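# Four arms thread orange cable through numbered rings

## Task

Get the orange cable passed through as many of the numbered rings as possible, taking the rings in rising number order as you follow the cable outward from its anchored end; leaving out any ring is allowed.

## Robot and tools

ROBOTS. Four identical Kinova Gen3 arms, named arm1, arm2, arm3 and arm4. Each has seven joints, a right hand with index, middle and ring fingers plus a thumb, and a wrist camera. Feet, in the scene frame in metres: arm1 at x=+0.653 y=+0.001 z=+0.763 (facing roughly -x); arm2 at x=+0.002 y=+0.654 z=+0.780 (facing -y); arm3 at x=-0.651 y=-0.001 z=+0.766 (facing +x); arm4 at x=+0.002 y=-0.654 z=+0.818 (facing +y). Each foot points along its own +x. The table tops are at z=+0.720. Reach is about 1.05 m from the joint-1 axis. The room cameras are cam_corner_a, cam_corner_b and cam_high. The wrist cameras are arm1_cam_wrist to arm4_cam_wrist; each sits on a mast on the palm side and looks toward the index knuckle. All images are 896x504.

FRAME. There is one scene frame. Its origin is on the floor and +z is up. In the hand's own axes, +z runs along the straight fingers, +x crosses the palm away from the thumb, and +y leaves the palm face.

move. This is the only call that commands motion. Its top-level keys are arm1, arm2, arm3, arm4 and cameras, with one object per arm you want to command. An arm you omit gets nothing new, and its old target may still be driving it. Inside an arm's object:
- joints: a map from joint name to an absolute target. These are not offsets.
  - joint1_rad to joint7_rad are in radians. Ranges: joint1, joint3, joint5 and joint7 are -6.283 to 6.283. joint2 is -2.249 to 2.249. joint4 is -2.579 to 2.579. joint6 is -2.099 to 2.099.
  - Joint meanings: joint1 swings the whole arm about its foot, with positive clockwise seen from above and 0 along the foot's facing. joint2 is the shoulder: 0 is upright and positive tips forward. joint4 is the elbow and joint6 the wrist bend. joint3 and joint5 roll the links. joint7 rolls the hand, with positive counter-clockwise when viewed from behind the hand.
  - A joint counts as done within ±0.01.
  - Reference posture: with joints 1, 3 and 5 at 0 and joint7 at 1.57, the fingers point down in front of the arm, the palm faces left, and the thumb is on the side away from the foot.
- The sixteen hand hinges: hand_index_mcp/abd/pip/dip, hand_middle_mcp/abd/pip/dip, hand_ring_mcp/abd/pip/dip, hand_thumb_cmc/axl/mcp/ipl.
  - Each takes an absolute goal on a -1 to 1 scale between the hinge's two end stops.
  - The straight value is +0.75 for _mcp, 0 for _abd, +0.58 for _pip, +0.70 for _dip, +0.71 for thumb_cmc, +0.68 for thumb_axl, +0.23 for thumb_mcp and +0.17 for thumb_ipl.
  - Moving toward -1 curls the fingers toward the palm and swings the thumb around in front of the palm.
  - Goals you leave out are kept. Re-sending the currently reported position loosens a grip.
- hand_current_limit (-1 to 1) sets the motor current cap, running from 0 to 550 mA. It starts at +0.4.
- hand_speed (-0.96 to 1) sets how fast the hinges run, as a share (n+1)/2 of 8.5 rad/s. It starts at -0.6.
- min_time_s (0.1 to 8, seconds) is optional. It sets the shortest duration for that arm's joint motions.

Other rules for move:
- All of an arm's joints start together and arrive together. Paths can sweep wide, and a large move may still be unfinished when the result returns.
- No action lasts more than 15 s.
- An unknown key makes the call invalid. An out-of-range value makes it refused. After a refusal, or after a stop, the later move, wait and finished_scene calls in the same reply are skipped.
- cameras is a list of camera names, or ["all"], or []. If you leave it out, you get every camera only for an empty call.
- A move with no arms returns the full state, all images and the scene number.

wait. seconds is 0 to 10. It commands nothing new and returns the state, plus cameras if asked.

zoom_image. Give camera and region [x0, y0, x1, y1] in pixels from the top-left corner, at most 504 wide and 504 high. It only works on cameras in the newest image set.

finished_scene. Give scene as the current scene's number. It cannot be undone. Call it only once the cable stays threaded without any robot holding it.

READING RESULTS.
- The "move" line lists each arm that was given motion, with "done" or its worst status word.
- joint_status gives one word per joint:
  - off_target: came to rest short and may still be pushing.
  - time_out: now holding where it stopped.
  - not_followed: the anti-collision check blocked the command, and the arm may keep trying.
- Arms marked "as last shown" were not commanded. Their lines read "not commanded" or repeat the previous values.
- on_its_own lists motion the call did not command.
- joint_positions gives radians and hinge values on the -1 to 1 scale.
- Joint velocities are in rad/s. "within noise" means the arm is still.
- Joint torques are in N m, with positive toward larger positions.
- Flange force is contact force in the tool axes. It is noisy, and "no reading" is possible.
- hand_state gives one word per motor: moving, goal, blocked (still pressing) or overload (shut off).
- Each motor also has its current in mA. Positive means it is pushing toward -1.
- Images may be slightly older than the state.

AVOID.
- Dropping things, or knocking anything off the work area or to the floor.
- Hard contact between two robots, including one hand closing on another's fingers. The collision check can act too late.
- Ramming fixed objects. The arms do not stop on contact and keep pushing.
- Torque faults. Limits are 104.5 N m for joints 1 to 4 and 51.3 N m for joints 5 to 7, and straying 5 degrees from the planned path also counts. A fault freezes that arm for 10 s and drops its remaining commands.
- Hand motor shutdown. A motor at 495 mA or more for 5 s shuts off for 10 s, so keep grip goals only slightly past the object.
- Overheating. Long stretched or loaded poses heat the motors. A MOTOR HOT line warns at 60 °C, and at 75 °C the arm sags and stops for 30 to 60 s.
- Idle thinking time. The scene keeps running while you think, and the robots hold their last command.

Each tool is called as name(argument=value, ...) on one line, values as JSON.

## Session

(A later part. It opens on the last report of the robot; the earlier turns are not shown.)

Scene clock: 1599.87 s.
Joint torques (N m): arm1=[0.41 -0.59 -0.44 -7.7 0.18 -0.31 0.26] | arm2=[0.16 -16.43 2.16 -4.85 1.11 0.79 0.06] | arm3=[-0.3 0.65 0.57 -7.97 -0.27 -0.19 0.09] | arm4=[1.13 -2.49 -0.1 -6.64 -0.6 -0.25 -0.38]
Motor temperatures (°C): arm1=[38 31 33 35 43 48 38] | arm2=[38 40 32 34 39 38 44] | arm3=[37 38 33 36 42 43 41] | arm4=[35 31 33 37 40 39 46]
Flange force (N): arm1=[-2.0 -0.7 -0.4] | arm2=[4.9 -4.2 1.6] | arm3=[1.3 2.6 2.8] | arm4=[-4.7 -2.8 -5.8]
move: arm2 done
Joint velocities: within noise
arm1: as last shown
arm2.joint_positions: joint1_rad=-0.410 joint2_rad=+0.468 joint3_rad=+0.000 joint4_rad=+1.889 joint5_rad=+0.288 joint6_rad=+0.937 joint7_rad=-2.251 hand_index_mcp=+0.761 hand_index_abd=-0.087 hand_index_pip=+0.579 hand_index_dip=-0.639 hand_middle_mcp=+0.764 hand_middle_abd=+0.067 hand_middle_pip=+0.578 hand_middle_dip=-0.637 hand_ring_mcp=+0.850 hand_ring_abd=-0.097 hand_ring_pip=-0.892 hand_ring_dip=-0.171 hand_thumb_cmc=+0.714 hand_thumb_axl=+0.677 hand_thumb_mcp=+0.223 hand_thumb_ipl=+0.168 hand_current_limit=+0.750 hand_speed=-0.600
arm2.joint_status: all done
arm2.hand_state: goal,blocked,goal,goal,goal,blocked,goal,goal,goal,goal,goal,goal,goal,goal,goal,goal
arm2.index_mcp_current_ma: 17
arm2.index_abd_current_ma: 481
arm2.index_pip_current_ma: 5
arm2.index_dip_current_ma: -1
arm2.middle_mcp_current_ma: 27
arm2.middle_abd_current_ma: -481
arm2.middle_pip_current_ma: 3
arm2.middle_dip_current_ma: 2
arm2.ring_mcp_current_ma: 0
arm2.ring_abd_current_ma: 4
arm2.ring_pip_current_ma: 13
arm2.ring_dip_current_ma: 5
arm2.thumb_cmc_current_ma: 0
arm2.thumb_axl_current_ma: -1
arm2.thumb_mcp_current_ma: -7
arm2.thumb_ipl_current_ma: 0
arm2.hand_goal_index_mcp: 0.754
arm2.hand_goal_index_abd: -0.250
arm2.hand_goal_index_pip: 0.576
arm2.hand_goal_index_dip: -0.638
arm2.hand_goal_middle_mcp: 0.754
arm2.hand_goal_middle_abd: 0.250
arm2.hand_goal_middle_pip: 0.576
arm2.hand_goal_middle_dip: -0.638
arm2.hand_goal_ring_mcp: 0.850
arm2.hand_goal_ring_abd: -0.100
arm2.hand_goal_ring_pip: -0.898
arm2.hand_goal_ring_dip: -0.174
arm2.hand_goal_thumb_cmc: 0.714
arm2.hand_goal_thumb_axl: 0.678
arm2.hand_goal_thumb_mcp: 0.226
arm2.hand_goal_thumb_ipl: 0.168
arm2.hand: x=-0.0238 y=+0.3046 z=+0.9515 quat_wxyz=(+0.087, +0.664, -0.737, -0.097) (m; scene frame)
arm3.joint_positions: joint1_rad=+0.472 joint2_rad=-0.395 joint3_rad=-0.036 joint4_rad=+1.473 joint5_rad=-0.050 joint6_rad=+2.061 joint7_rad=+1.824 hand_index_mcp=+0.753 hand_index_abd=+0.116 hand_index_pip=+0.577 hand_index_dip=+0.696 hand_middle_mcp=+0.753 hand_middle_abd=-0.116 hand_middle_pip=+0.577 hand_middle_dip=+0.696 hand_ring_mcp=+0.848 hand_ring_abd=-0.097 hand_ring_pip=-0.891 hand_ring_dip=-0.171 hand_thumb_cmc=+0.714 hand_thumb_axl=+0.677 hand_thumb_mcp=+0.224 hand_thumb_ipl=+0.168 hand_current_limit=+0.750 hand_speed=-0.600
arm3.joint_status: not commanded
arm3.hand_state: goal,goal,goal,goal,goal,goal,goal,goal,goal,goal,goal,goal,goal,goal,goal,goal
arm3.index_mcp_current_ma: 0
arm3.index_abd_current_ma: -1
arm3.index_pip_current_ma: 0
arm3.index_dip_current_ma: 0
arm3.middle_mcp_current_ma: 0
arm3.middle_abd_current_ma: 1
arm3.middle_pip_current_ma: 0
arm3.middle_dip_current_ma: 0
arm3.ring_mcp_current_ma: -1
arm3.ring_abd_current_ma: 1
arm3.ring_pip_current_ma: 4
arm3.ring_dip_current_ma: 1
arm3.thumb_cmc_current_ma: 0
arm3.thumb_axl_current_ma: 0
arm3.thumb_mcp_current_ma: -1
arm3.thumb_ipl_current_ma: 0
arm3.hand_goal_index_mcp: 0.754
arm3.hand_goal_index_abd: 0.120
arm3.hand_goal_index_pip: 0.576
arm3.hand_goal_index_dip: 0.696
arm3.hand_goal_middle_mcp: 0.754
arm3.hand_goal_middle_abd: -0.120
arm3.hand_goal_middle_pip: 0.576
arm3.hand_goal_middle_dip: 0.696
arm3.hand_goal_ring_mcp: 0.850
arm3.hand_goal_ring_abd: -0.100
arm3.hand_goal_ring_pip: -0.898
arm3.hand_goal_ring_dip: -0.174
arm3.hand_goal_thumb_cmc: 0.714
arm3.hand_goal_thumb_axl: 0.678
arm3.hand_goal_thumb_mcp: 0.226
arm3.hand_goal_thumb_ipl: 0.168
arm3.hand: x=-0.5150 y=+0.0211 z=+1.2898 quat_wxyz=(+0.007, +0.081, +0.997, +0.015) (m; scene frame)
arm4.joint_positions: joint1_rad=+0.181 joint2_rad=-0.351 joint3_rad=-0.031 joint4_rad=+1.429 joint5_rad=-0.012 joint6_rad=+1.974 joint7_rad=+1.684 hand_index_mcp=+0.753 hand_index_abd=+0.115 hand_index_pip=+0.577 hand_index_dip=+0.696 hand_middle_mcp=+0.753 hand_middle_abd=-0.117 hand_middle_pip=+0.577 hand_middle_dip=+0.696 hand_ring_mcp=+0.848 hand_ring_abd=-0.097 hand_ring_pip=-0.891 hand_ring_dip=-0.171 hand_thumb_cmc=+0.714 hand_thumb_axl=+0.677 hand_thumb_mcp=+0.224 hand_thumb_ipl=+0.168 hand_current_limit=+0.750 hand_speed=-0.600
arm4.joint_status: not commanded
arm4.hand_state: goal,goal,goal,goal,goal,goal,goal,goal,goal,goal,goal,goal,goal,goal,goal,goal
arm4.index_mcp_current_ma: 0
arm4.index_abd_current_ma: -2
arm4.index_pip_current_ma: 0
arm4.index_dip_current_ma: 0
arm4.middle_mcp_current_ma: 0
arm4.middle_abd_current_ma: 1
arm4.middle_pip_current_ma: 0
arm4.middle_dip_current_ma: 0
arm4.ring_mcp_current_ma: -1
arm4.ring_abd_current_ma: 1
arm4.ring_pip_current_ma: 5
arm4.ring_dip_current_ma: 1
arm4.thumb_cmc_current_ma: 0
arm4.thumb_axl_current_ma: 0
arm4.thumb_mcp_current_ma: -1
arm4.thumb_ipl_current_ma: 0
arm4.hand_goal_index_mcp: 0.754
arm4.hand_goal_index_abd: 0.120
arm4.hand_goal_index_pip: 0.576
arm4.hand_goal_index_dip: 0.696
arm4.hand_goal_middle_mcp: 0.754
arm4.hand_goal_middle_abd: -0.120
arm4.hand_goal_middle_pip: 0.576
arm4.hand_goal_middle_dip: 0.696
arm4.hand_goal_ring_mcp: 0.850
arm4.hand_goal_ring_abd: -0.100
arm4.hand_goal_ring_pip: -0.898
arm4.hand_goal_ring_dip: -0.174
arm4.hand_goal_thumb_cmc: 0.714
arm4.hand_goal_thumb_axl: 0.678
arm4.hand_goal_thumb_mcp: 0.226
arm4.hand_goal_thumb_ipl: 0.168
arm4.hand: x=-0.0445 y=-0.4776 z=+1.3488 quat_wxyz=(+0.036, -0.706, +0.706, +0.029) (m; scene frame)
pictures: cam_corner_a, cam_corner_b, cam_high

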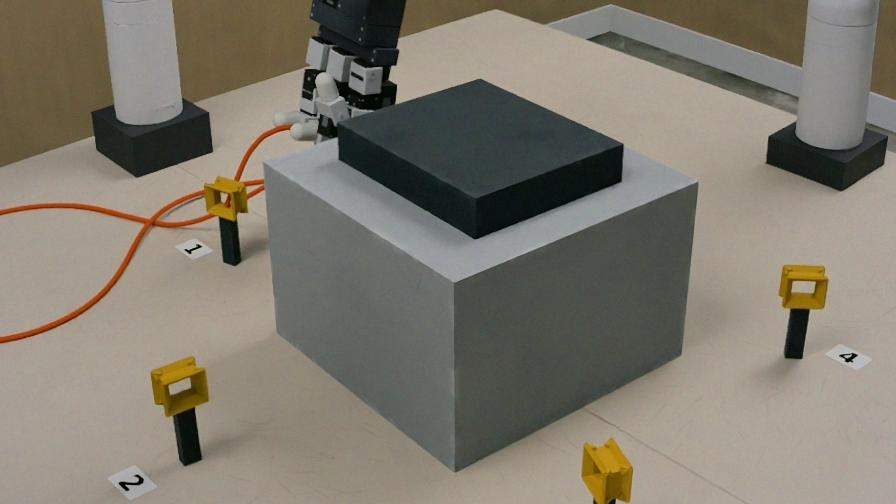

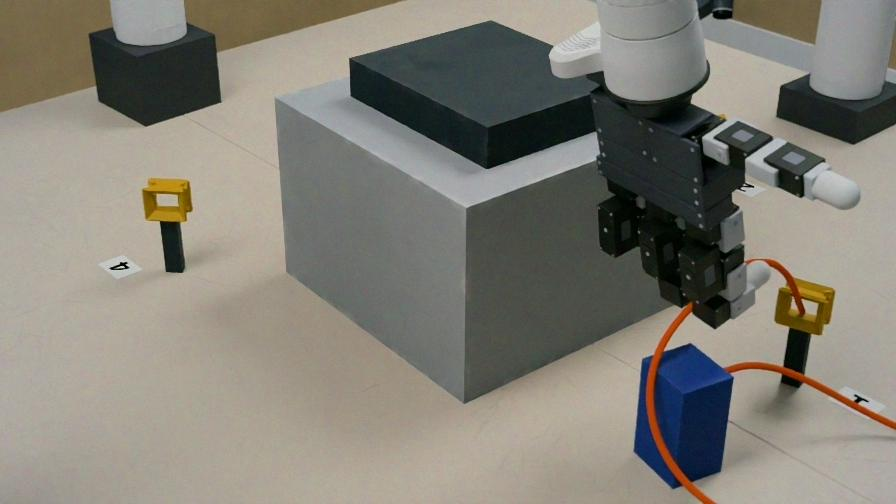

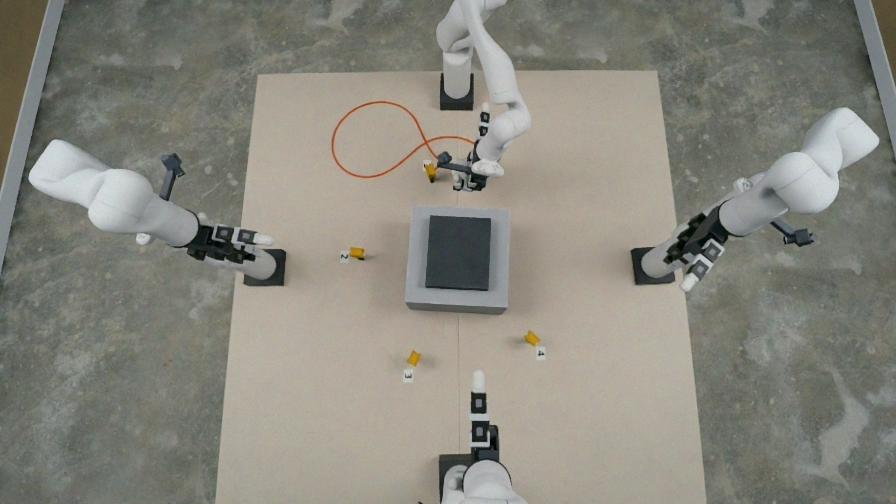

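move(arm2={"joints": {"joint1_rad": -0.5111, "joint2_rad": 0.4923, "joint4_rad": 1.8894, "joint5_rad": 0.2701, "joint6_rad": 0.9326, "joint7_rad": -2.3437}, "min_time_s": 1.0})

move(arm2={"joints": {"joint1_rad": -0.9394, "joint2_rad": 0.382, "joint4_rad": 2.1509, "joint5_rad": 0.4629, "joint6_rad": 0.9142, "joint7_rad": -2.4791}, "min_time_s": 1.5})

move(arm2={"joints": {"joint1_rad": -1.142, "joint2_rad": 0.6153, "joint4_rad": 2.2465, "joint5_rad": 0.6918, "joint6_rad": 0.8053, "joint7_rad": -2.8183}, "min_time_s": 1.5}, cameras=["cam_corner_a", "cam_corner_b", "cam_high"])

zoom_image(camera="cam_corner_a", region=[180, 100, 350, 230])

zoom_image(camera="cam_corner_b", region=[640, 200, 896, 420])

zoom_image(camera="cam_high", region=[400, 110, 540, 200])

Scene clock: 1685.03 s.
Joint torques (N m): arm1=[0.39 -0.58 -0.44 -7.71 0.2 -0.3 0.24] | arm2=[-0.29 -16.9 1.63 -5.13 0.71 0.59 0.05] | arm3=[-0.22 0.63 0.54 -7.93 -0.3 -0.22 0.08] | arm4=[1.13 -2.55 -0.07 -6.69 -0.6 -0.26 -0.42]
Motor temperatures (°C): arm1=[38 31 33 35 43 48 38] | arm2=[38 40 32 34 39 38 44] | arm3=[37 38 33 37 42 43 41] | arm4=[35 31 33 37 40 39 46]
Flange force (N): arm1=[-2.0 -0.7 -0.3] | arm2=[4.3 -3.4 2.6] | arm3=[1.3 2.4 2.6] | arm4=[-4.8 -2.9 -5.7]
move: arm2 done
Joint velocities: within noise
arm1, arm3, arm4: as last shown
arm2.joint_positions: joint1_rad=-0.511 joint2_rad=+0.492 joint3_rad=+0.000 joint4_rad=+1.889 joint5_rad=+0.270 joint6_rad=+0.933 joint7_rad=-2.344 hand_index_mcp=+0.758 hand_index_abd=-0.087 hand_index_pip=+0.579 hand_index_dip=-0.638 hand_middle_mcp=+0.762 hand_middle_abd=+0.067 hand_middle_pip=+0.578 hand_middle_dip=-0.637 hand_ring_mcp=+0.850 hand_ring_abd=-0.097 hand_ring_pip=-0.892 hand_ring_dip=-0.171 hand_thumb_cmc=+0.714 hand_thumb_axl=+0.677 hand_thumb_mcp=+0.223 hand_thumb_ipl=+0.168 hand_current_limit=+0.750 hand_speed=-0.600
arm2.joint_status: all done
arm2.hand_state: goal,blocked,goal,goal,goal,blocked,goal,goal,goal,goal,goal,goal,goal,goal,goal,goal
arm2.index_mcp_current_ma: 10
arm2.index_abd_current_ma: 481
arm2.index_pip_current_ma: 5
arm2.index_dip_current_ma: 0
arm2.middle_mcp_current_ma: 19
arm2.middle_abd_current_ma: -481
arm2.middle_pip_current_ma: 3
arm2.middle_dip_current_ma: 2
arm2.ring_mcp_current_ma: 0
arm2.ring_abd_current_ma: 4
arm2.ring_pip_current_ma: 13
arm2.ring_dip_current_ma: 5
arm2.thumb_cmc_current_ma: 0
arm2.thumb_axl_current_ma: -1
arm2.thumb_mcp_current_ma: -7
arm2.thumb_ipl_current_ma: 0
arm2.hand_goal_index_mcp: 0.754
arm2.hand_goal_index_abd: -0.250
arm2.hand_goal_index_pip: 0.576
arm2.hand_goal_index_dip: -0.638
arm2.hand_goal_middle_mcp: 0.754
arm2.hand_goal_middle_abd: 0.250
arm2.hand_goal_middle_pip: 0.576
arm2.hand_goal_middle_dip: -0.638
arm2.hand_goal_ring_mcp: 0.850
arm2.hand_goal_ring_abd: -0.100
arm2.hand_goal_ring_pip: -0.898
arm2.hand_goal_ring_dip: -0.174
arm2.hand_goal_thumb_cmc: 0.714
arm2.hand_goal_thumb_axl: 0.678
arm2.hand_goal_thumb_mcp: 0.226
arm2.hand_goal_thumb_ipl: 0.168
arm2.hand: x=+0.0168 y=+0.3170 z=+0.9415 quat_wxyz=(+0.087, +0.664, -0.737, -0.097) (m; scene frame)
pictures: none

Scene clock: 1686.87 s.
Joint torques (N m): arm1=[0.37 -0.59 -0.4 -7.72 0.19 -0.34 0.25] | arm2=[-0.25 -13.69 1.68 -3.84 0.88 1.07 0.05] | arm3=[-0.28 0.59 0.63 -7.95 -0.34 -0.2 0.04] | arm4=[1.13 -2.55 -0.1 -6.68 -0.56 -0.24 -0.39]
Motor temperatures (°C): arm1=[38 31 33 35 43 48 38] | arm2=[38 40 32 34 39 38 44] | arm3=[37 38 33 37 42 43 41] | arm4=[35 31 33 37 40 39 46]
Flange force (N): arm1=[-2.0 -0.6 -0.4] | arm2=[4.0 -4.5 2.6] | arm3=[1.2 2.5 2.7] | arm4=[-4.8 -2.8 -5.7]
move: arm2 done
Joint velocities: within noise
arm1, arm3, arm4: as last shown
arm2.joint_positions: joint1_rad=-0.939 joint2_rad=+0.382 joint3_rad=+0.000 joint4_rad=+2.151 joint5_rad=+0.463 joint6_rad=+0.914 joint7_rad=-2.479 hand_index_mcp=+0.758 hand_index_abd=-0.087 hand_index_pip=+0.579 hand_index_dip=-0.638 hand_middle_mcp=+0.761 hand_middle_abd=+0.067 hand_middle_pip=+0.578 hand_middle_dip=-0.637 hand_ring_mcp=+0.851 hand_ring_abd=-0.097 hand_ring_pip=-0.892 hand_ring_dip=-0.171 hand_thumb_cmc=+0.715 hand_thumb_axl=+0.677 hand_thumb_mcp=+0.223 hand_thumb_ipl=+0.168 hand_current_limit=+0.750 hand_speed=-0.600
arm2.joint_status: all done
arm2.hand_state: goal,blocked,goal,goal,goal,blocked,goal,goal,goal,goal,goal,goal,goal,goal,goal,goal
arm2.index_mcp_current_ma: 9
arm2.index_abd_current_ma: 481
arm2.index_pip_current_ma: 5
arm2.index_dip_current_ma: 0
arm2.middle_mcp_current_ma: 18
arm2.middle_abd_current_ma: -481
arm2.middle_pip_current_ma: 3
arm2.middle_dip_current_ma: 2
arm2.ring_mcp_current_ma: 1
arm2.ring_abd_current_ma: 4
arm2.ring_pip_current_ma: 13
arm2.ring_dip_current_ma: 5
arm2.thumb_cmc_current_ma: 2
arm2.thumb_axl_current_ma: -1
arm2.thumb_mcp_current_ma: -7
arm2.thumb_ipl_current_ma: 0
arm2.hand_goal_index_mcp: 0.754
arm2.hand_goal_index_abd: -0.250
arm2.hand_goal_index_pip: 0.576
arm2.hand_goal_index_dip: -0.638
arm2.hand_goal_middle_mcp: 0.754
arm2.hand_goal_middle_abd: 0.250
arm2.hand_goal_middle_pip: 0.576
arm2.hand_goal_middle_dip: -0.638
arm2.hand_goal_ring_mcp: 0.850
arm2.hand_goal_ring_abd: -0.100
arm2.hand_goal_ring_pip: -0.898
arm2.hand_goal_ring_dip: -0.174
arm2.hand_goal_thumb_cmc: 0.714
arm2.hand_goal_thumb_axl: 0.678
arm2.hand_goal_thumb_mcp: 0.226
arm2.hand_goal_thumb_ipl: 0.168
arm2.hand: x=+0.0529 y=+0.3831 z=+0.9624 quat_wxyz=(+0.177, +0.800, -0.560, -0.124) (m; scene frame)
pictures: none

Scene clock: 1688.70 s.
Joint torques (N m): arm1=[0.42 -0.53 -0.4 -7.71 0.19 -0.33 0.26] | arm2=[-0.23 -14.9 2.22 -0.99 0.62 1.63 0.02] | arm3=[-0.25 0.49 0.59 -7.9 -0.27 -0.22 0.05] | arm4=[1.1 -2.51 -0.11 -6.7 -0.59 -0.25 -0.4]
Motor temperatures (°C): arm1=[38 31 33 35 43 48 38] | arm2=[38 40 32 34 39 38 44] | arm3=[37 38 33 37 42 43 41] | arm4=[35 31 33 37 40 39 46]
Flange force (N): arm1=[-1.9 -0.6 -0.3] | arm2=[2.8 -5.3 2.3] | arm3=[1.0 2.5 2.3] | arm4=[-4.7 -2.9 -5.6]
move: arm2 done
Joint velocities: within noise
arm1, arm3, arm4: as last shown
arm2.joint_positions: joint1_rad=-1.142 joint2_rad=+0.615 joint3_rad=+0.000 joint4_rad=+2.246 joint5_rad=+0.692 joint6_rad=+0.805 joint7_rad=-2.818 hand_index_mcp=+0.758 hand_index_abd=-0.088 hand_index_pip=+0.579 hand_index_dip=-0.638 hand_middle_mcp=+0.761 hand_middle_abd=+0.067 hand_middle_pip=+0.578 hand_middle_dip=-0.637 hand_ring_mcp=+0.852 hand_ring_abd=-0.097 hand_ring_pip=-0.893 hand_ring_dip=-0.172 hand_thumb_cmc=+0.717 hand_thumb_axl=+0.677 hand_thumb_mcp=+0.223 hand_thumb_ipl=+0.168 hand_current_limit=+0.750 hand_speed=-0.600
arm2.joint_status: all done
arm2.hand_state: goal,blocked,goal,goal,goal,blocked,goal,goal,goal,goal,goal,goal,goal,goal,goal,goal
arm2.index_mcp_current_ma: 9
arm2.index_abd_current_ma: 481
arm2.index_pip_current_ma: 5
arm2.index_dip_current_ma: 0
arm2.middle_mcp_current_ma: 18
arm2.middle_abd_current_ma: -481
arm2.middle_pip_current_ma: 3
arm2.middle_dip_current_ma: 2
arm2.ring_mcp_current_ma: 4
arm2.ring_abd_current_ma: 4
arm2.ring_pip_current_ma: 12
arm2.ring_dip_current_ma: 5
arm2.thumb_cmc_current_ma: 5
arm2.thumb_axl_current_ma: -1
arm2.thumb_mcp_current_ma: -7
arm2.thumb_ipl_current_ma: 0
arm2.hand_goal_index_mcp: 0.754
arm2.hand_goal_index_abd: -0.250
arm2.hand_goal_index_pip: 0.576
arm2.hand_goal_index_dip: -0.638
arm2.hand_goal_middle_mcp: 0.754
arm2.hand_goal_middle_abd: 0.250
arm2.hand_goal_middle_pip: 0.576
arm2.hand_goal_middle_dip: -0.638
arm2.hand_goal_ring_mcp: 0.850
arm2.hand_goal_ring_abd: -0.100
arm2.hand_goal_ring_pip: -0.898
arm2.hand_goal_ring_dip: -0.174
arm2.hand_goal_thumb_cmc: 0.714
arm2.hand_goal_thumb_axl: 0.678
arm2.hand_goal_thumb_mcp: 0.226
arm2.hand_goal_thumb_ipl: 0.168
arm2.hand: x=+0.0621 y=+0.3957 z=+0.9102 quat_wxyz=(+0.258, +0.818, -0.491, -0.154) (m; scene frame)
pictures: cam_corner_a, cam_corner_b, cam_high

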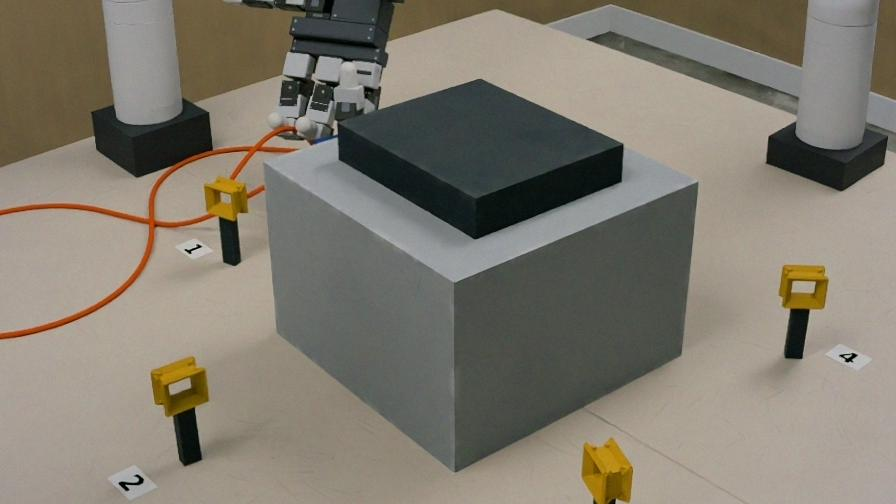

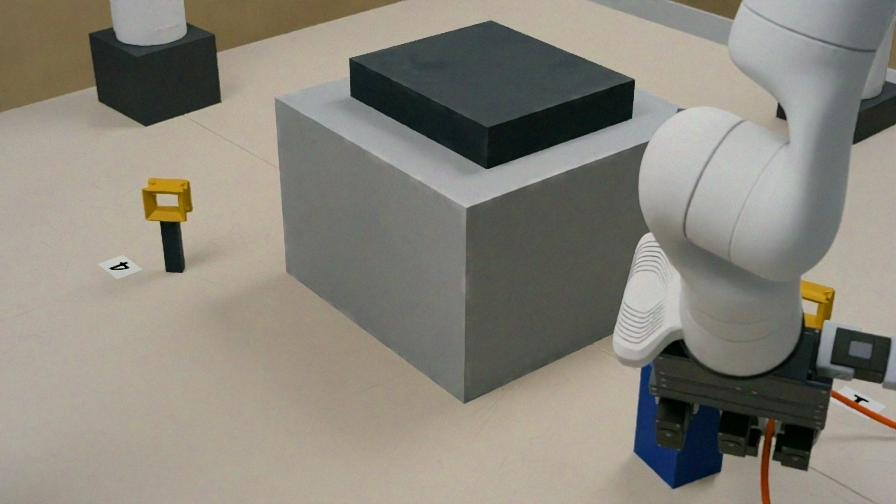

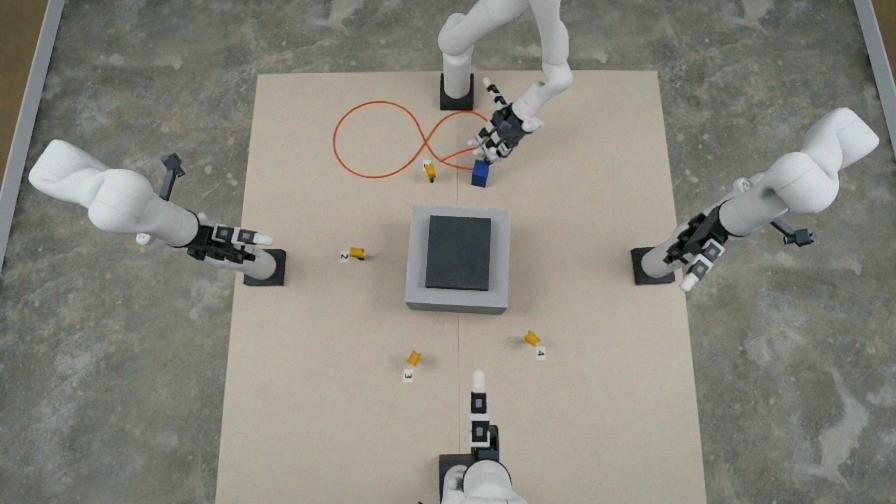

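Scaled by 2.965 from the camera's 896x504 image, which has a finer 1280x720 frame.

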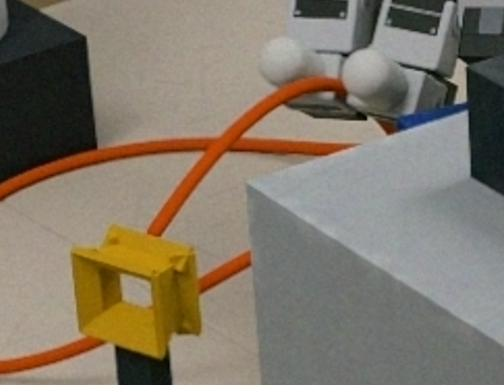

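Scaled by 1.969 from the camera's 896x504 image, which has a finer 1280x720 frame.

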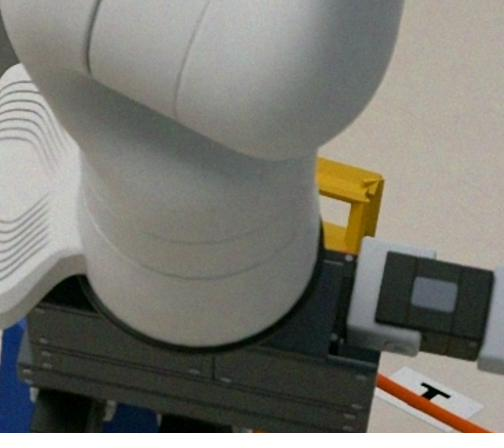

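Scaled by 3.600 from the camera's 896x504 image, which has a finer 1280x720 frame.

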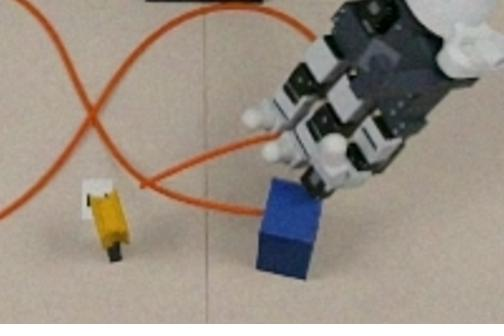

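move(arm2={"joints": {"joint1_rad": -0.9963, "joint2_rad": 0.427, "joint4_rad": 2.3682, "joint5_rad": 0.7685, "joint6_rad": 0.6835, "joint7_rad": -2.6004}, "min_time_s": 1.5}, cameras=["cam_corner_a", "cam_corner_b", "cam_high"])

zoom_image(camera="cam_corner_a", region=[180, 100, 350, 230])

zoom_image(camera="cam_high", region=[400, 110, 540, 200])

Scene clock: 1858.10 s.
Joint torques (N m): arm1=[0.4 -0.58 -0.46 -7.74 0.21 -0.35 0.24] | arm2=[-0.24 -12.71 1.84 -2.04 0.73 1.25 0.07] | arm3=[-0.26 0.6 0.58 -7.91 -0.3 -0.22 0.1] | arm4=[1.1 -2.53 -0.08 -6.72 -0.6 -0.24 -0.39]
Motor temperatures (°C): arm1=[38 31 33 35 43 48 38] | arm2=[38 39 32 34 39 38 44] | arm3=[37 38 33 37 42 43 41] | arm4=[35 31 33 37 40 39 46]
Flange force (N): arm1=[-1.9 -0.8 -0.3] | arm2=[4.1 -4.3 2.9] | arm3=[1.2 2.6 2.5] | arm4=[-4.7 -2.8 -5.5]
move: arm2 done
Joint velocities: within noise
arm1, arm3, arm4: as last shown
arm2.joint_positions: joint1_rad=-0.996 joint2_rad=+0.427 joint3_rad=+0.000 joint4_rad=+2.368 joint5_rad=+0.768 joint6_rad=+0.684 joint7_rad=-2.600 hand_index_mcp=+0.758 hand_index_abd=-0.088 hand_index_pip=+0.579 hand_index_dip=-0.638 hand_middle_mcp=+0.761 hand_middle_abd=+0.067 hand_middle_pip=+0.578 hand_middle_dip=-0.637 hand_ring_mcp=+0.852 hand_ring_abd=-0.097 hand_ring_pip=-0.893 hand_ring_dip=-0.172 hand_thumb_cmc=+0.717 hand_thumb_axl=+0.677 hand_thumb_mcp=+0.223 hand_thumb_ipl=+0.168 hand_current_limit=+0.750 hand_speed=-0.600
arm2.joint_status: all done
arm2.hand_state: goal,blocked,goal,goal,goal,blocked,goal,goal,goal,goal,goal,goal,goal,goal,goal,goal
arm2.index_mcp_current_ma: 10
arm2.index_abd_current_ma: 481
arm2.index_pip_current_ma: 5
arm2.index_dip_current_ma: 0
arm2.middle_mcp_current_ma: 18
arm2.middle_abd_current_ma: -481
arm2.middle_pip_current_ma: 3
arm2.middle_dip_current_ma: 2
arm2.ring_mcp_current_ma: 4
arm2.ring_abd_current_ma: 4
arm2.ring_pip_current_ma: 12
arm2.ring_dip_current_ma: 5
arm2.thumb_cmc_current_ma: 5
arm2.thumb_axl_current_ma: -1
arm2.thumb_mcp_current_ma: -7
arm2.thumb_ipl_current_ma: 0
arm2.hand_goal_index_mcp: 0.754
arm2.hand_goal_index_abd: -0.250
arm2.hand_goal_index_pip: 0.576
arm2.hand_goal_index_dip: -0.638
arm2.hand_goal_middle_mcp: 0.754
arm2.hand_goal_middle_abd: 0.250
arm2.hand_goal_middle_pip: 0.576
arm2.hand_goal_middle_dip: -0.638
arm2.hand_goal_ring_mcp: 0.850
arm2.hand_goal_ring_abd: -0.100
arm2.hand_goal_ring_pip: -0.898
arm2.hand_goal_ring_dip: -0.174
arm2.hand_goal_thumb_cmc: 0.714
arm2.hand_goal_thumb_axl: 0.678
arm2.hand_goal_thumb_mcp: 0.226
arm2.hand_goal_thumb_ipl: 0.168
arm2.hand: x=+0.0308 y=+0.3684 z=+0.9278 quat_wxyz=(+0.215, +0.865, -0.440, -0.109) (m; scene frame)
pictures: cam_corner_a, cam_corner_b, cam_high

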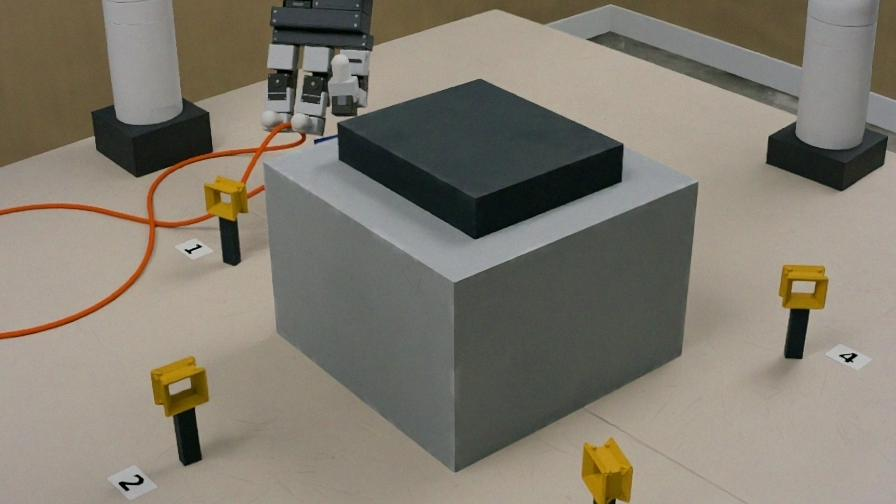

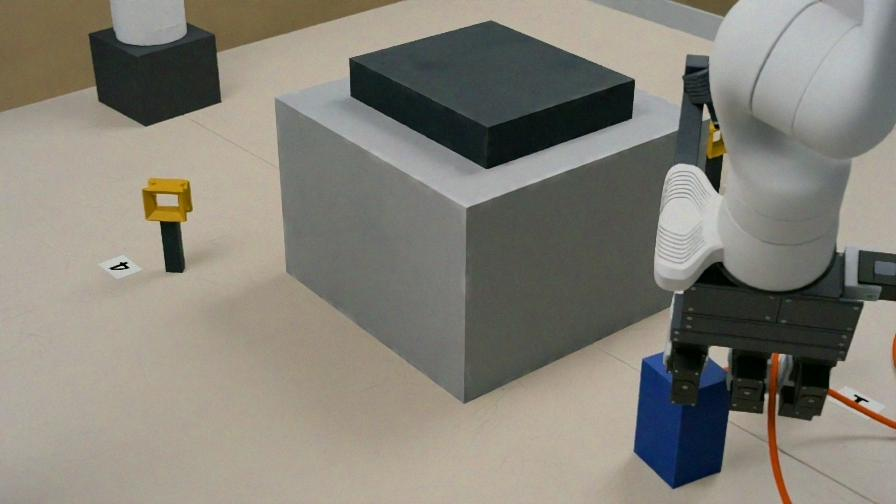

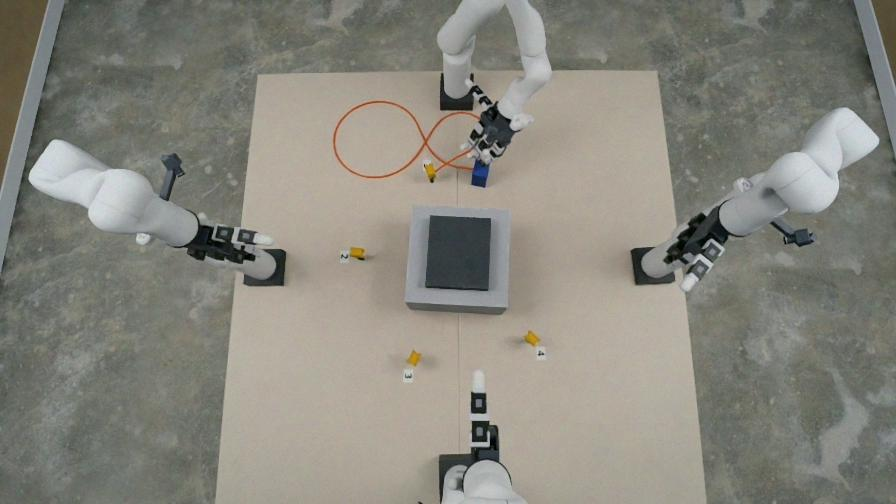

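Scaled by 2.965 from the camera's 896x504 image, which has a finer 1280x720 frame.

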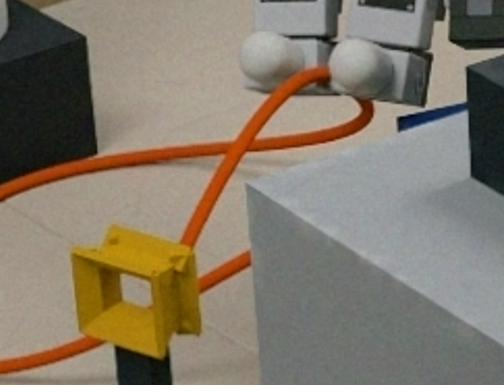

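Scaled by 3.600 from the camera's 896x504 image, which has a finer 1280x720 frame.

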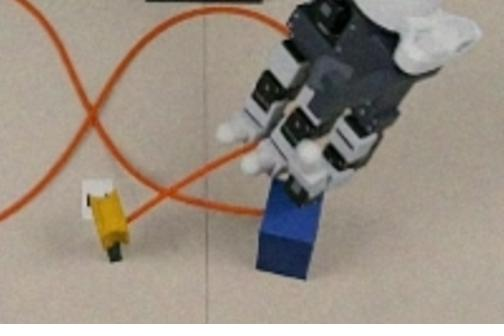

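move(arm2={"joints": {"joint1_rad": -0.9077, "joint2_rad": 0.4092, "joint4_rad": 2.4153, "joint5_rad": 0.854, "joint6_rad": 0.6424, "joint7_rad": -2.6027}, "min_time_s": 1.2}, cameras=["cam_corner_a", "cam_corner_b", "cam_high"])

zoom_image(camera="cam_corner_a", region=[180, 100, 350, 230])

zoom_image(camera="cam_high", region=[400, 130, 500, 200])

Scene clock: 1865.73 s.
Joint torques (N m): arm1=[0.41 -0.57 -0.44 -7.71 0.18 -0.32 0.25] | arm2=[-0.21 -12.27 1.95 -1.89 0.65 1.28 0.07] | arm3=[-0.23 0.6 0.59 -7.94 -0.35 -0.18 0.06] | arm4=[1.1 -2.53 -0.07 -6.69 -0.59 -0.25 -0.38]
Motor temperatures (°C): arm1=[38 31 33 35 43 48 38] | arm2=[38 39 32 34 39 38 44] | arm3=[37 38 33 37 42 43 41] | arm4=[35 31 33 37 40 39 46]
Flange force (N): arm1=[-1.9 -0.7 -0.3] | arm2=[4.3 -4.3 3.0] | arm3=[1.2 2.4 2.7] | arm4=[-4.8 -2.7 -5.6]
move: arm2 done
Joint velocities: within noise
arm1, arm3, arm4: as last shown
arm2.joint_positions: joint1_rad=-0.908 joint2_rad=+0.409 joint3_rad=+0.000 joint4_rad=+2.415 joint5_rad=+0.854 joint6_rad=+0.642 joint7_rad=-2.603 hand_index_mcp=+0.759 hand_index_abd=-0.088 hand_index_pip=+0.579 hand_index_dip=-0.638 hand_middle_mcp=+0.762 hand_middle_abd=+0.067 hand_middle_pip=+0.579 hand_middle_dip=-0.637 hand_ring_mcp=+0.852 hand_ring_abd=-0.097 hand_ring_pip=-0.893 hand_ring_dip=-0.172 hand_thumb_cmc=+0.717 hand_thumb_axl=+0.677 hand_thumb_mcp=+0.223 hand_thumb_ipl=+0.168 hand_current_limit=+0.750 hand_speed=-0.600
arm2.joint_status: all done
arm2.hand_state: goal,blocked,goal,goal,goal,blocked,goal,goal,goal,goal,goal,goal,goal,goal,goal,goal
arm2.index_mcp_current_ma: 12
arm2.index_abd_current_ma: 481
arm2.index_pip_current_ma: 5
arm2.index_dip_current_ma: 0
arm2.middle_mcp_current_ma: 19
arm2.middle_abd_current_ma: -481
arm2.middle_pip_current_ma: 5
arm2.middle_dip_current_ma: 2
arm2.ring_mcp_current_ma: 4
arm2.ring_abd_current_ma: 4
arm2.ring_pip_current_ma: 12
arm2.ring_dip_current_ma: 5
arm2.thumb_cmc_current_ma: 5
arm2.thumb_axl_current_ma: -1
arm2.thumb_mcp_current_ma: -7
arm2.thumb_ipl_current_ma: 0
arm2.hand_goal_index_mcp: 0.754
arm2.hand_goal_index_abd: -0.250
arm2.hand_goal_index_pip: 0.576
arm2.hand_goal_index_dip: -0.638
arm2.hand_goal_middle_mcp: 0.754
arm2.hand_goal_middle_abd: 0.250
arm2.hand_goal_middle_pip: 0.576
arm2.hand_goal_middle_dip: -0.638
arm2.hand_goal_ring_mcp: 0.850
arm2.hand_goal_ring_abd: -0.100
arm2.hand_goal_ring_pip: -0.898
arm2.hand_goal_ring_dip: -0.174
arm2.hand_goal_thumb_cmc: 0.714
arm2.hand_goal_thumb_axl: 0.678
arm2.hand_goal_thumb_mcp: 0.226
arm2.hand_goal_thumb_ipl: 0.168
arm2.hand: x=+0.0021 y=+0.3596 z=+0.9278 quat_wxyz=(+0.215, +0.865, -0.440, -0.109) (m; scene frame)
pictures: cam_corner_a, cam_corner_b, cam_high

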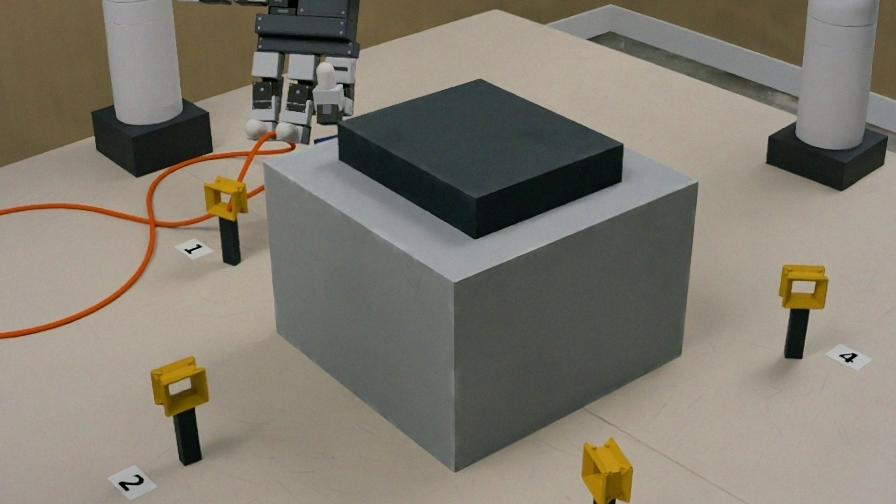

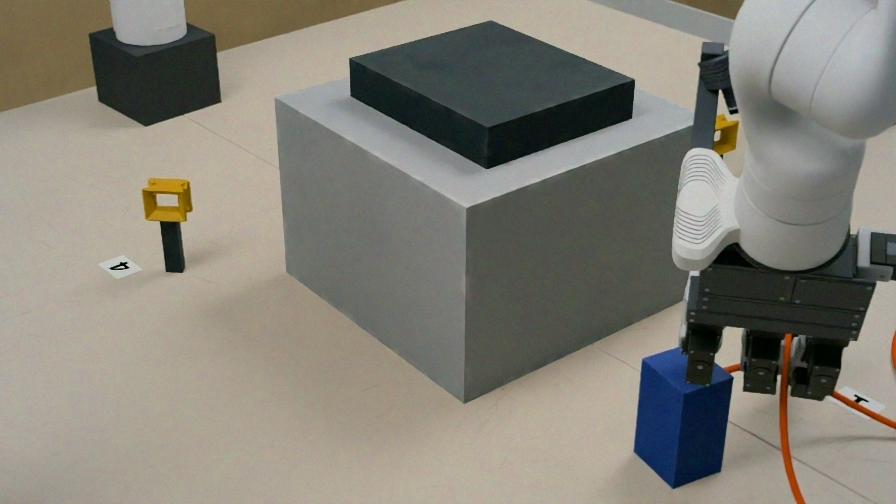

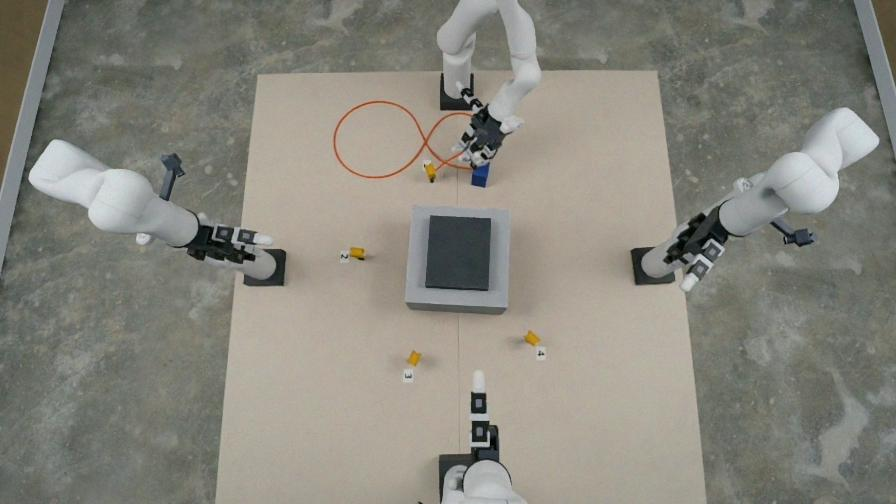

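Scaled by 2.965 from the camera's 896x504 image, which has a finer 1280x720 frame.

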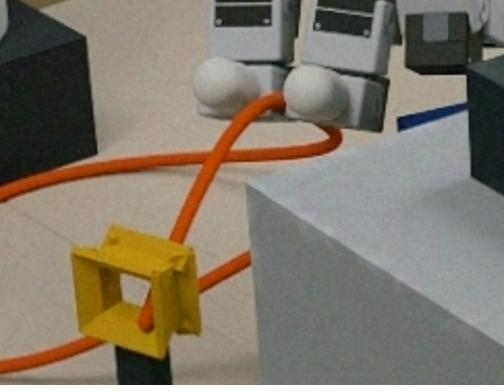

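Scaled by 5.040 from the camera's 896x504 image, which has a finer 1280x720 frame.

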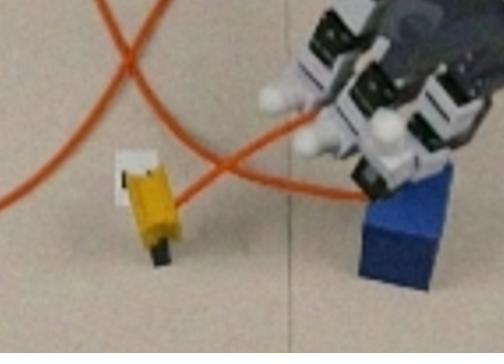

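move(arm2={"joints": {"joint1_rad": -0.801, "joint2_rad": 0.4303, "joint4_rad": 2.4146, "joint5_rad": 0.8934, "joint6_rad": 0.5831, "joint7_rad": -2.5796}, "min_time_s": 1.2}, cameras=["cam_corner_a", "cam_corner_b", "cam_high"])

zoom_image(camera="cam_corner_a", region=[180, 100, 350, 230])

zoom_image(camera="cam_high", region=[400, 130, 500, 200])

Scene clock: 1874.03 s.
Joint torques (N m): arm1=[0.42 -0.54 -0.42 -7.73 0.17 -0.35 0.26] | arm2=[-0.23 -12.61 1.91 -1.91 0.64 1.2 0.07] | arm3=[-0.2 0.66 0.61 -7.86 -0.32 -0.17 0.07] | arm4=[1.16 -2.55 -0.07 -6.69 -0.58 -0.26 -0.38]
Motor temperatures (°C): arm1=[38 31 33 35 43 48 38] | arm2=[38 39 32 34 39 38 44] | arm3=[37 38 33 37 42 43 41] | arm4=[35 31 33 37 40 39 46]
Flange force (N): arm1=[-1.8 -0.7 -0.3] | arm2=[4.5 -3.6 2.9] | arm3=[1.2 2.6 2.5] | arm4=[-4.8 -2.7 -5.7]
move: arm2 done
Joint velocities: within noise
arm1, arm3, arm4: as last shown
arm2.joint_positions: joint1_rad=-0.801 joint2_rad=+0.430 joint3_rad=+0.000 joint4_rad=+2.415 joint5_rad=+0.893 joint6_rad=+0.583 joint7_rad=-2.580 hand_index_mcp=+0.759 hand_index_abd=-0.088 hand_index_pip=+0.579 hand_index_dip=-0.638 hand_middle_mcp=+0.762 hand_middle_abd=+0.067 hand_middle_pip=+0.579 hand_middle_dip=-0.637 hand_ring_mcp=+0.852 hand_ring_abd=-0.097 hand_ring_pip=-0.893 hand_ring_dip=-0.172 hand_thumb_cmc=+0.717 hand_thumb_axl=+0.677 hand_thumb_mcp=+0.223 hand_thumb_ipl=+0.168 hand_current_limit=+0.750 hand_speed=-0.600
arm2.joint_status: all done
arm2.hand_state: goal,blocked,goal,goal,goal,blocked,goal,goal,goal,goal,goal,goal,goal,goal,goal,goal
arm2.index_mcp_current_ma: 12
arm2.index_abd_current_ma: 481
arm2.index_pip_current_ma: 5
arm2.index_dip_current_ma: 0
arm2.middle_mcp_current_ma: 19
arm2.middle_abd_current_ma: -481
arm2.middle_pip_current_ma: 5
arm2.middle_dip_current_ma: 2
arm2.ring_mcp_current_ma: 4
arm2.ring_abd_current_ma: 4
arm2.ring_pip_current_ma: 12
arm2.ring_dip_current_ma: 5
arm2.thumb_cmc_current_ma: 5
arm2.thumb_axl_current_ma: -1
arm2.thumb_mcp_current_ma: -7
arm2.thumb_ipl_current_ma: 0
arm2.hand_goal_index_mcp: 0.754
arm2.hand_goal_index_abd: -0.250
arm2.hand_goal_index_pip: 0.576
arm2.hand_goal_index_dip: -0.638
arm2.hand_goal_middle_mcp: 0.754
arm2.hand_goal_middle_abd: 0.250
arm2.hand_goal_middle_pip: 0.576
arm2.hand_goal_middle_dip: -0.638
arm2.hand_goal_ring_mcp: 0.850
arm2.hand_goal_ring_abd: -0.100
arm2.hand_goal_ring_pip: -0.898
arm2.hand_goal_ring_dip: -0.174
arm2.hand_goal_thumb_cmc: 0.714
arm2.hand_goal_thumb_axl: 0.678
arm2.hand_goal_thumb_mcp: 0.226
arm2.hand_goal_thumb_ipl: 0.168
arm2.hand: x=-0.0145 y=+0.3501 z=+0.9149 quat_wxyz=(+0.199, +0.860, -0.457, -0.105) (m; scene frame)
pictures: cam_corner_a, cam_corner_b, cam_high

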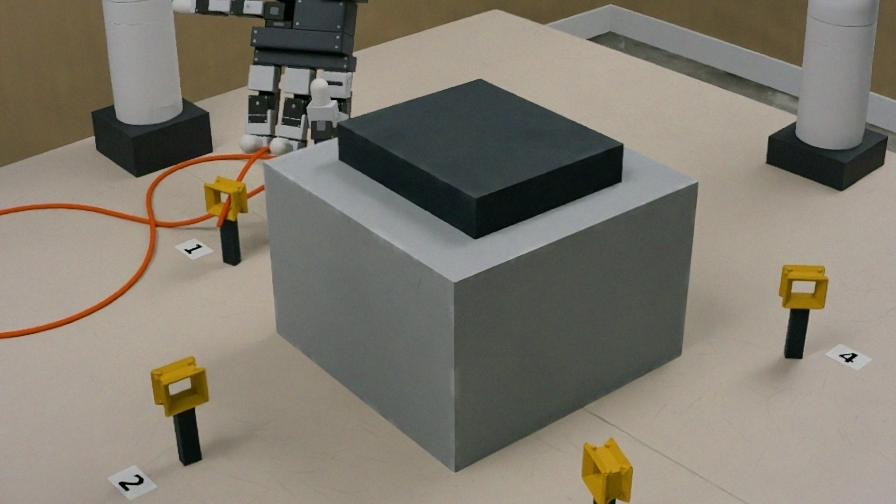

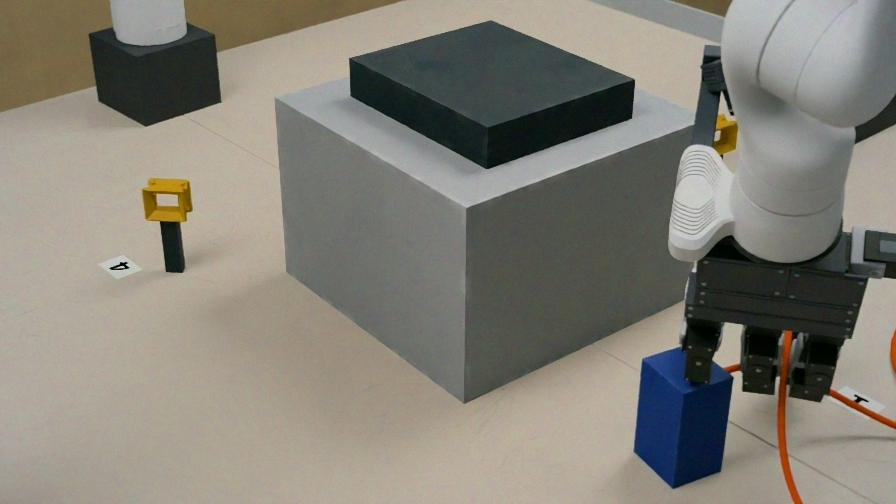

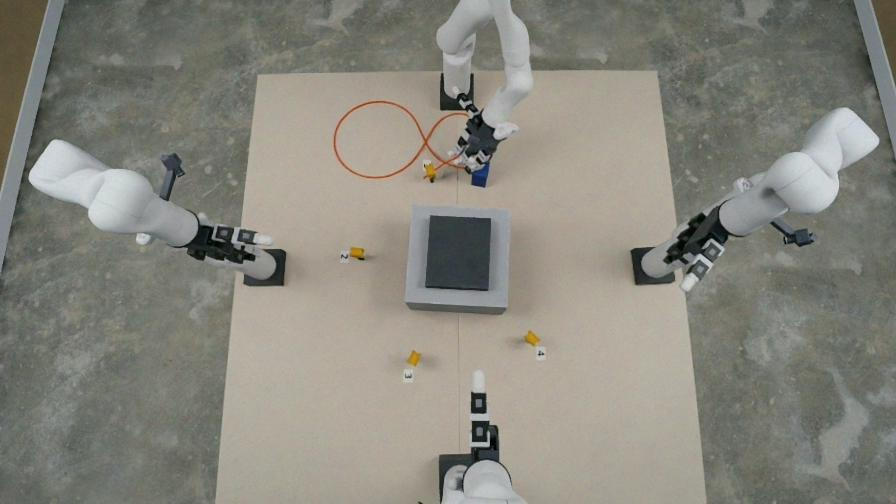

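Scaled by 2.965 from the camera's 896x504 image, which has a finer 1280x720 frame.

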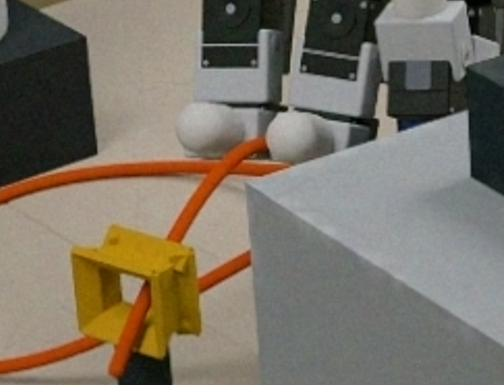

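Scaled by 5.040 from the camera's 896x504 image, which has a finer 1280x720 frame.

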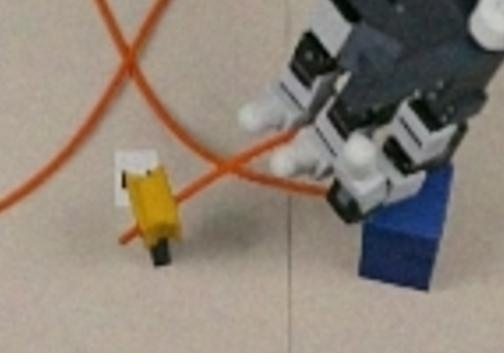

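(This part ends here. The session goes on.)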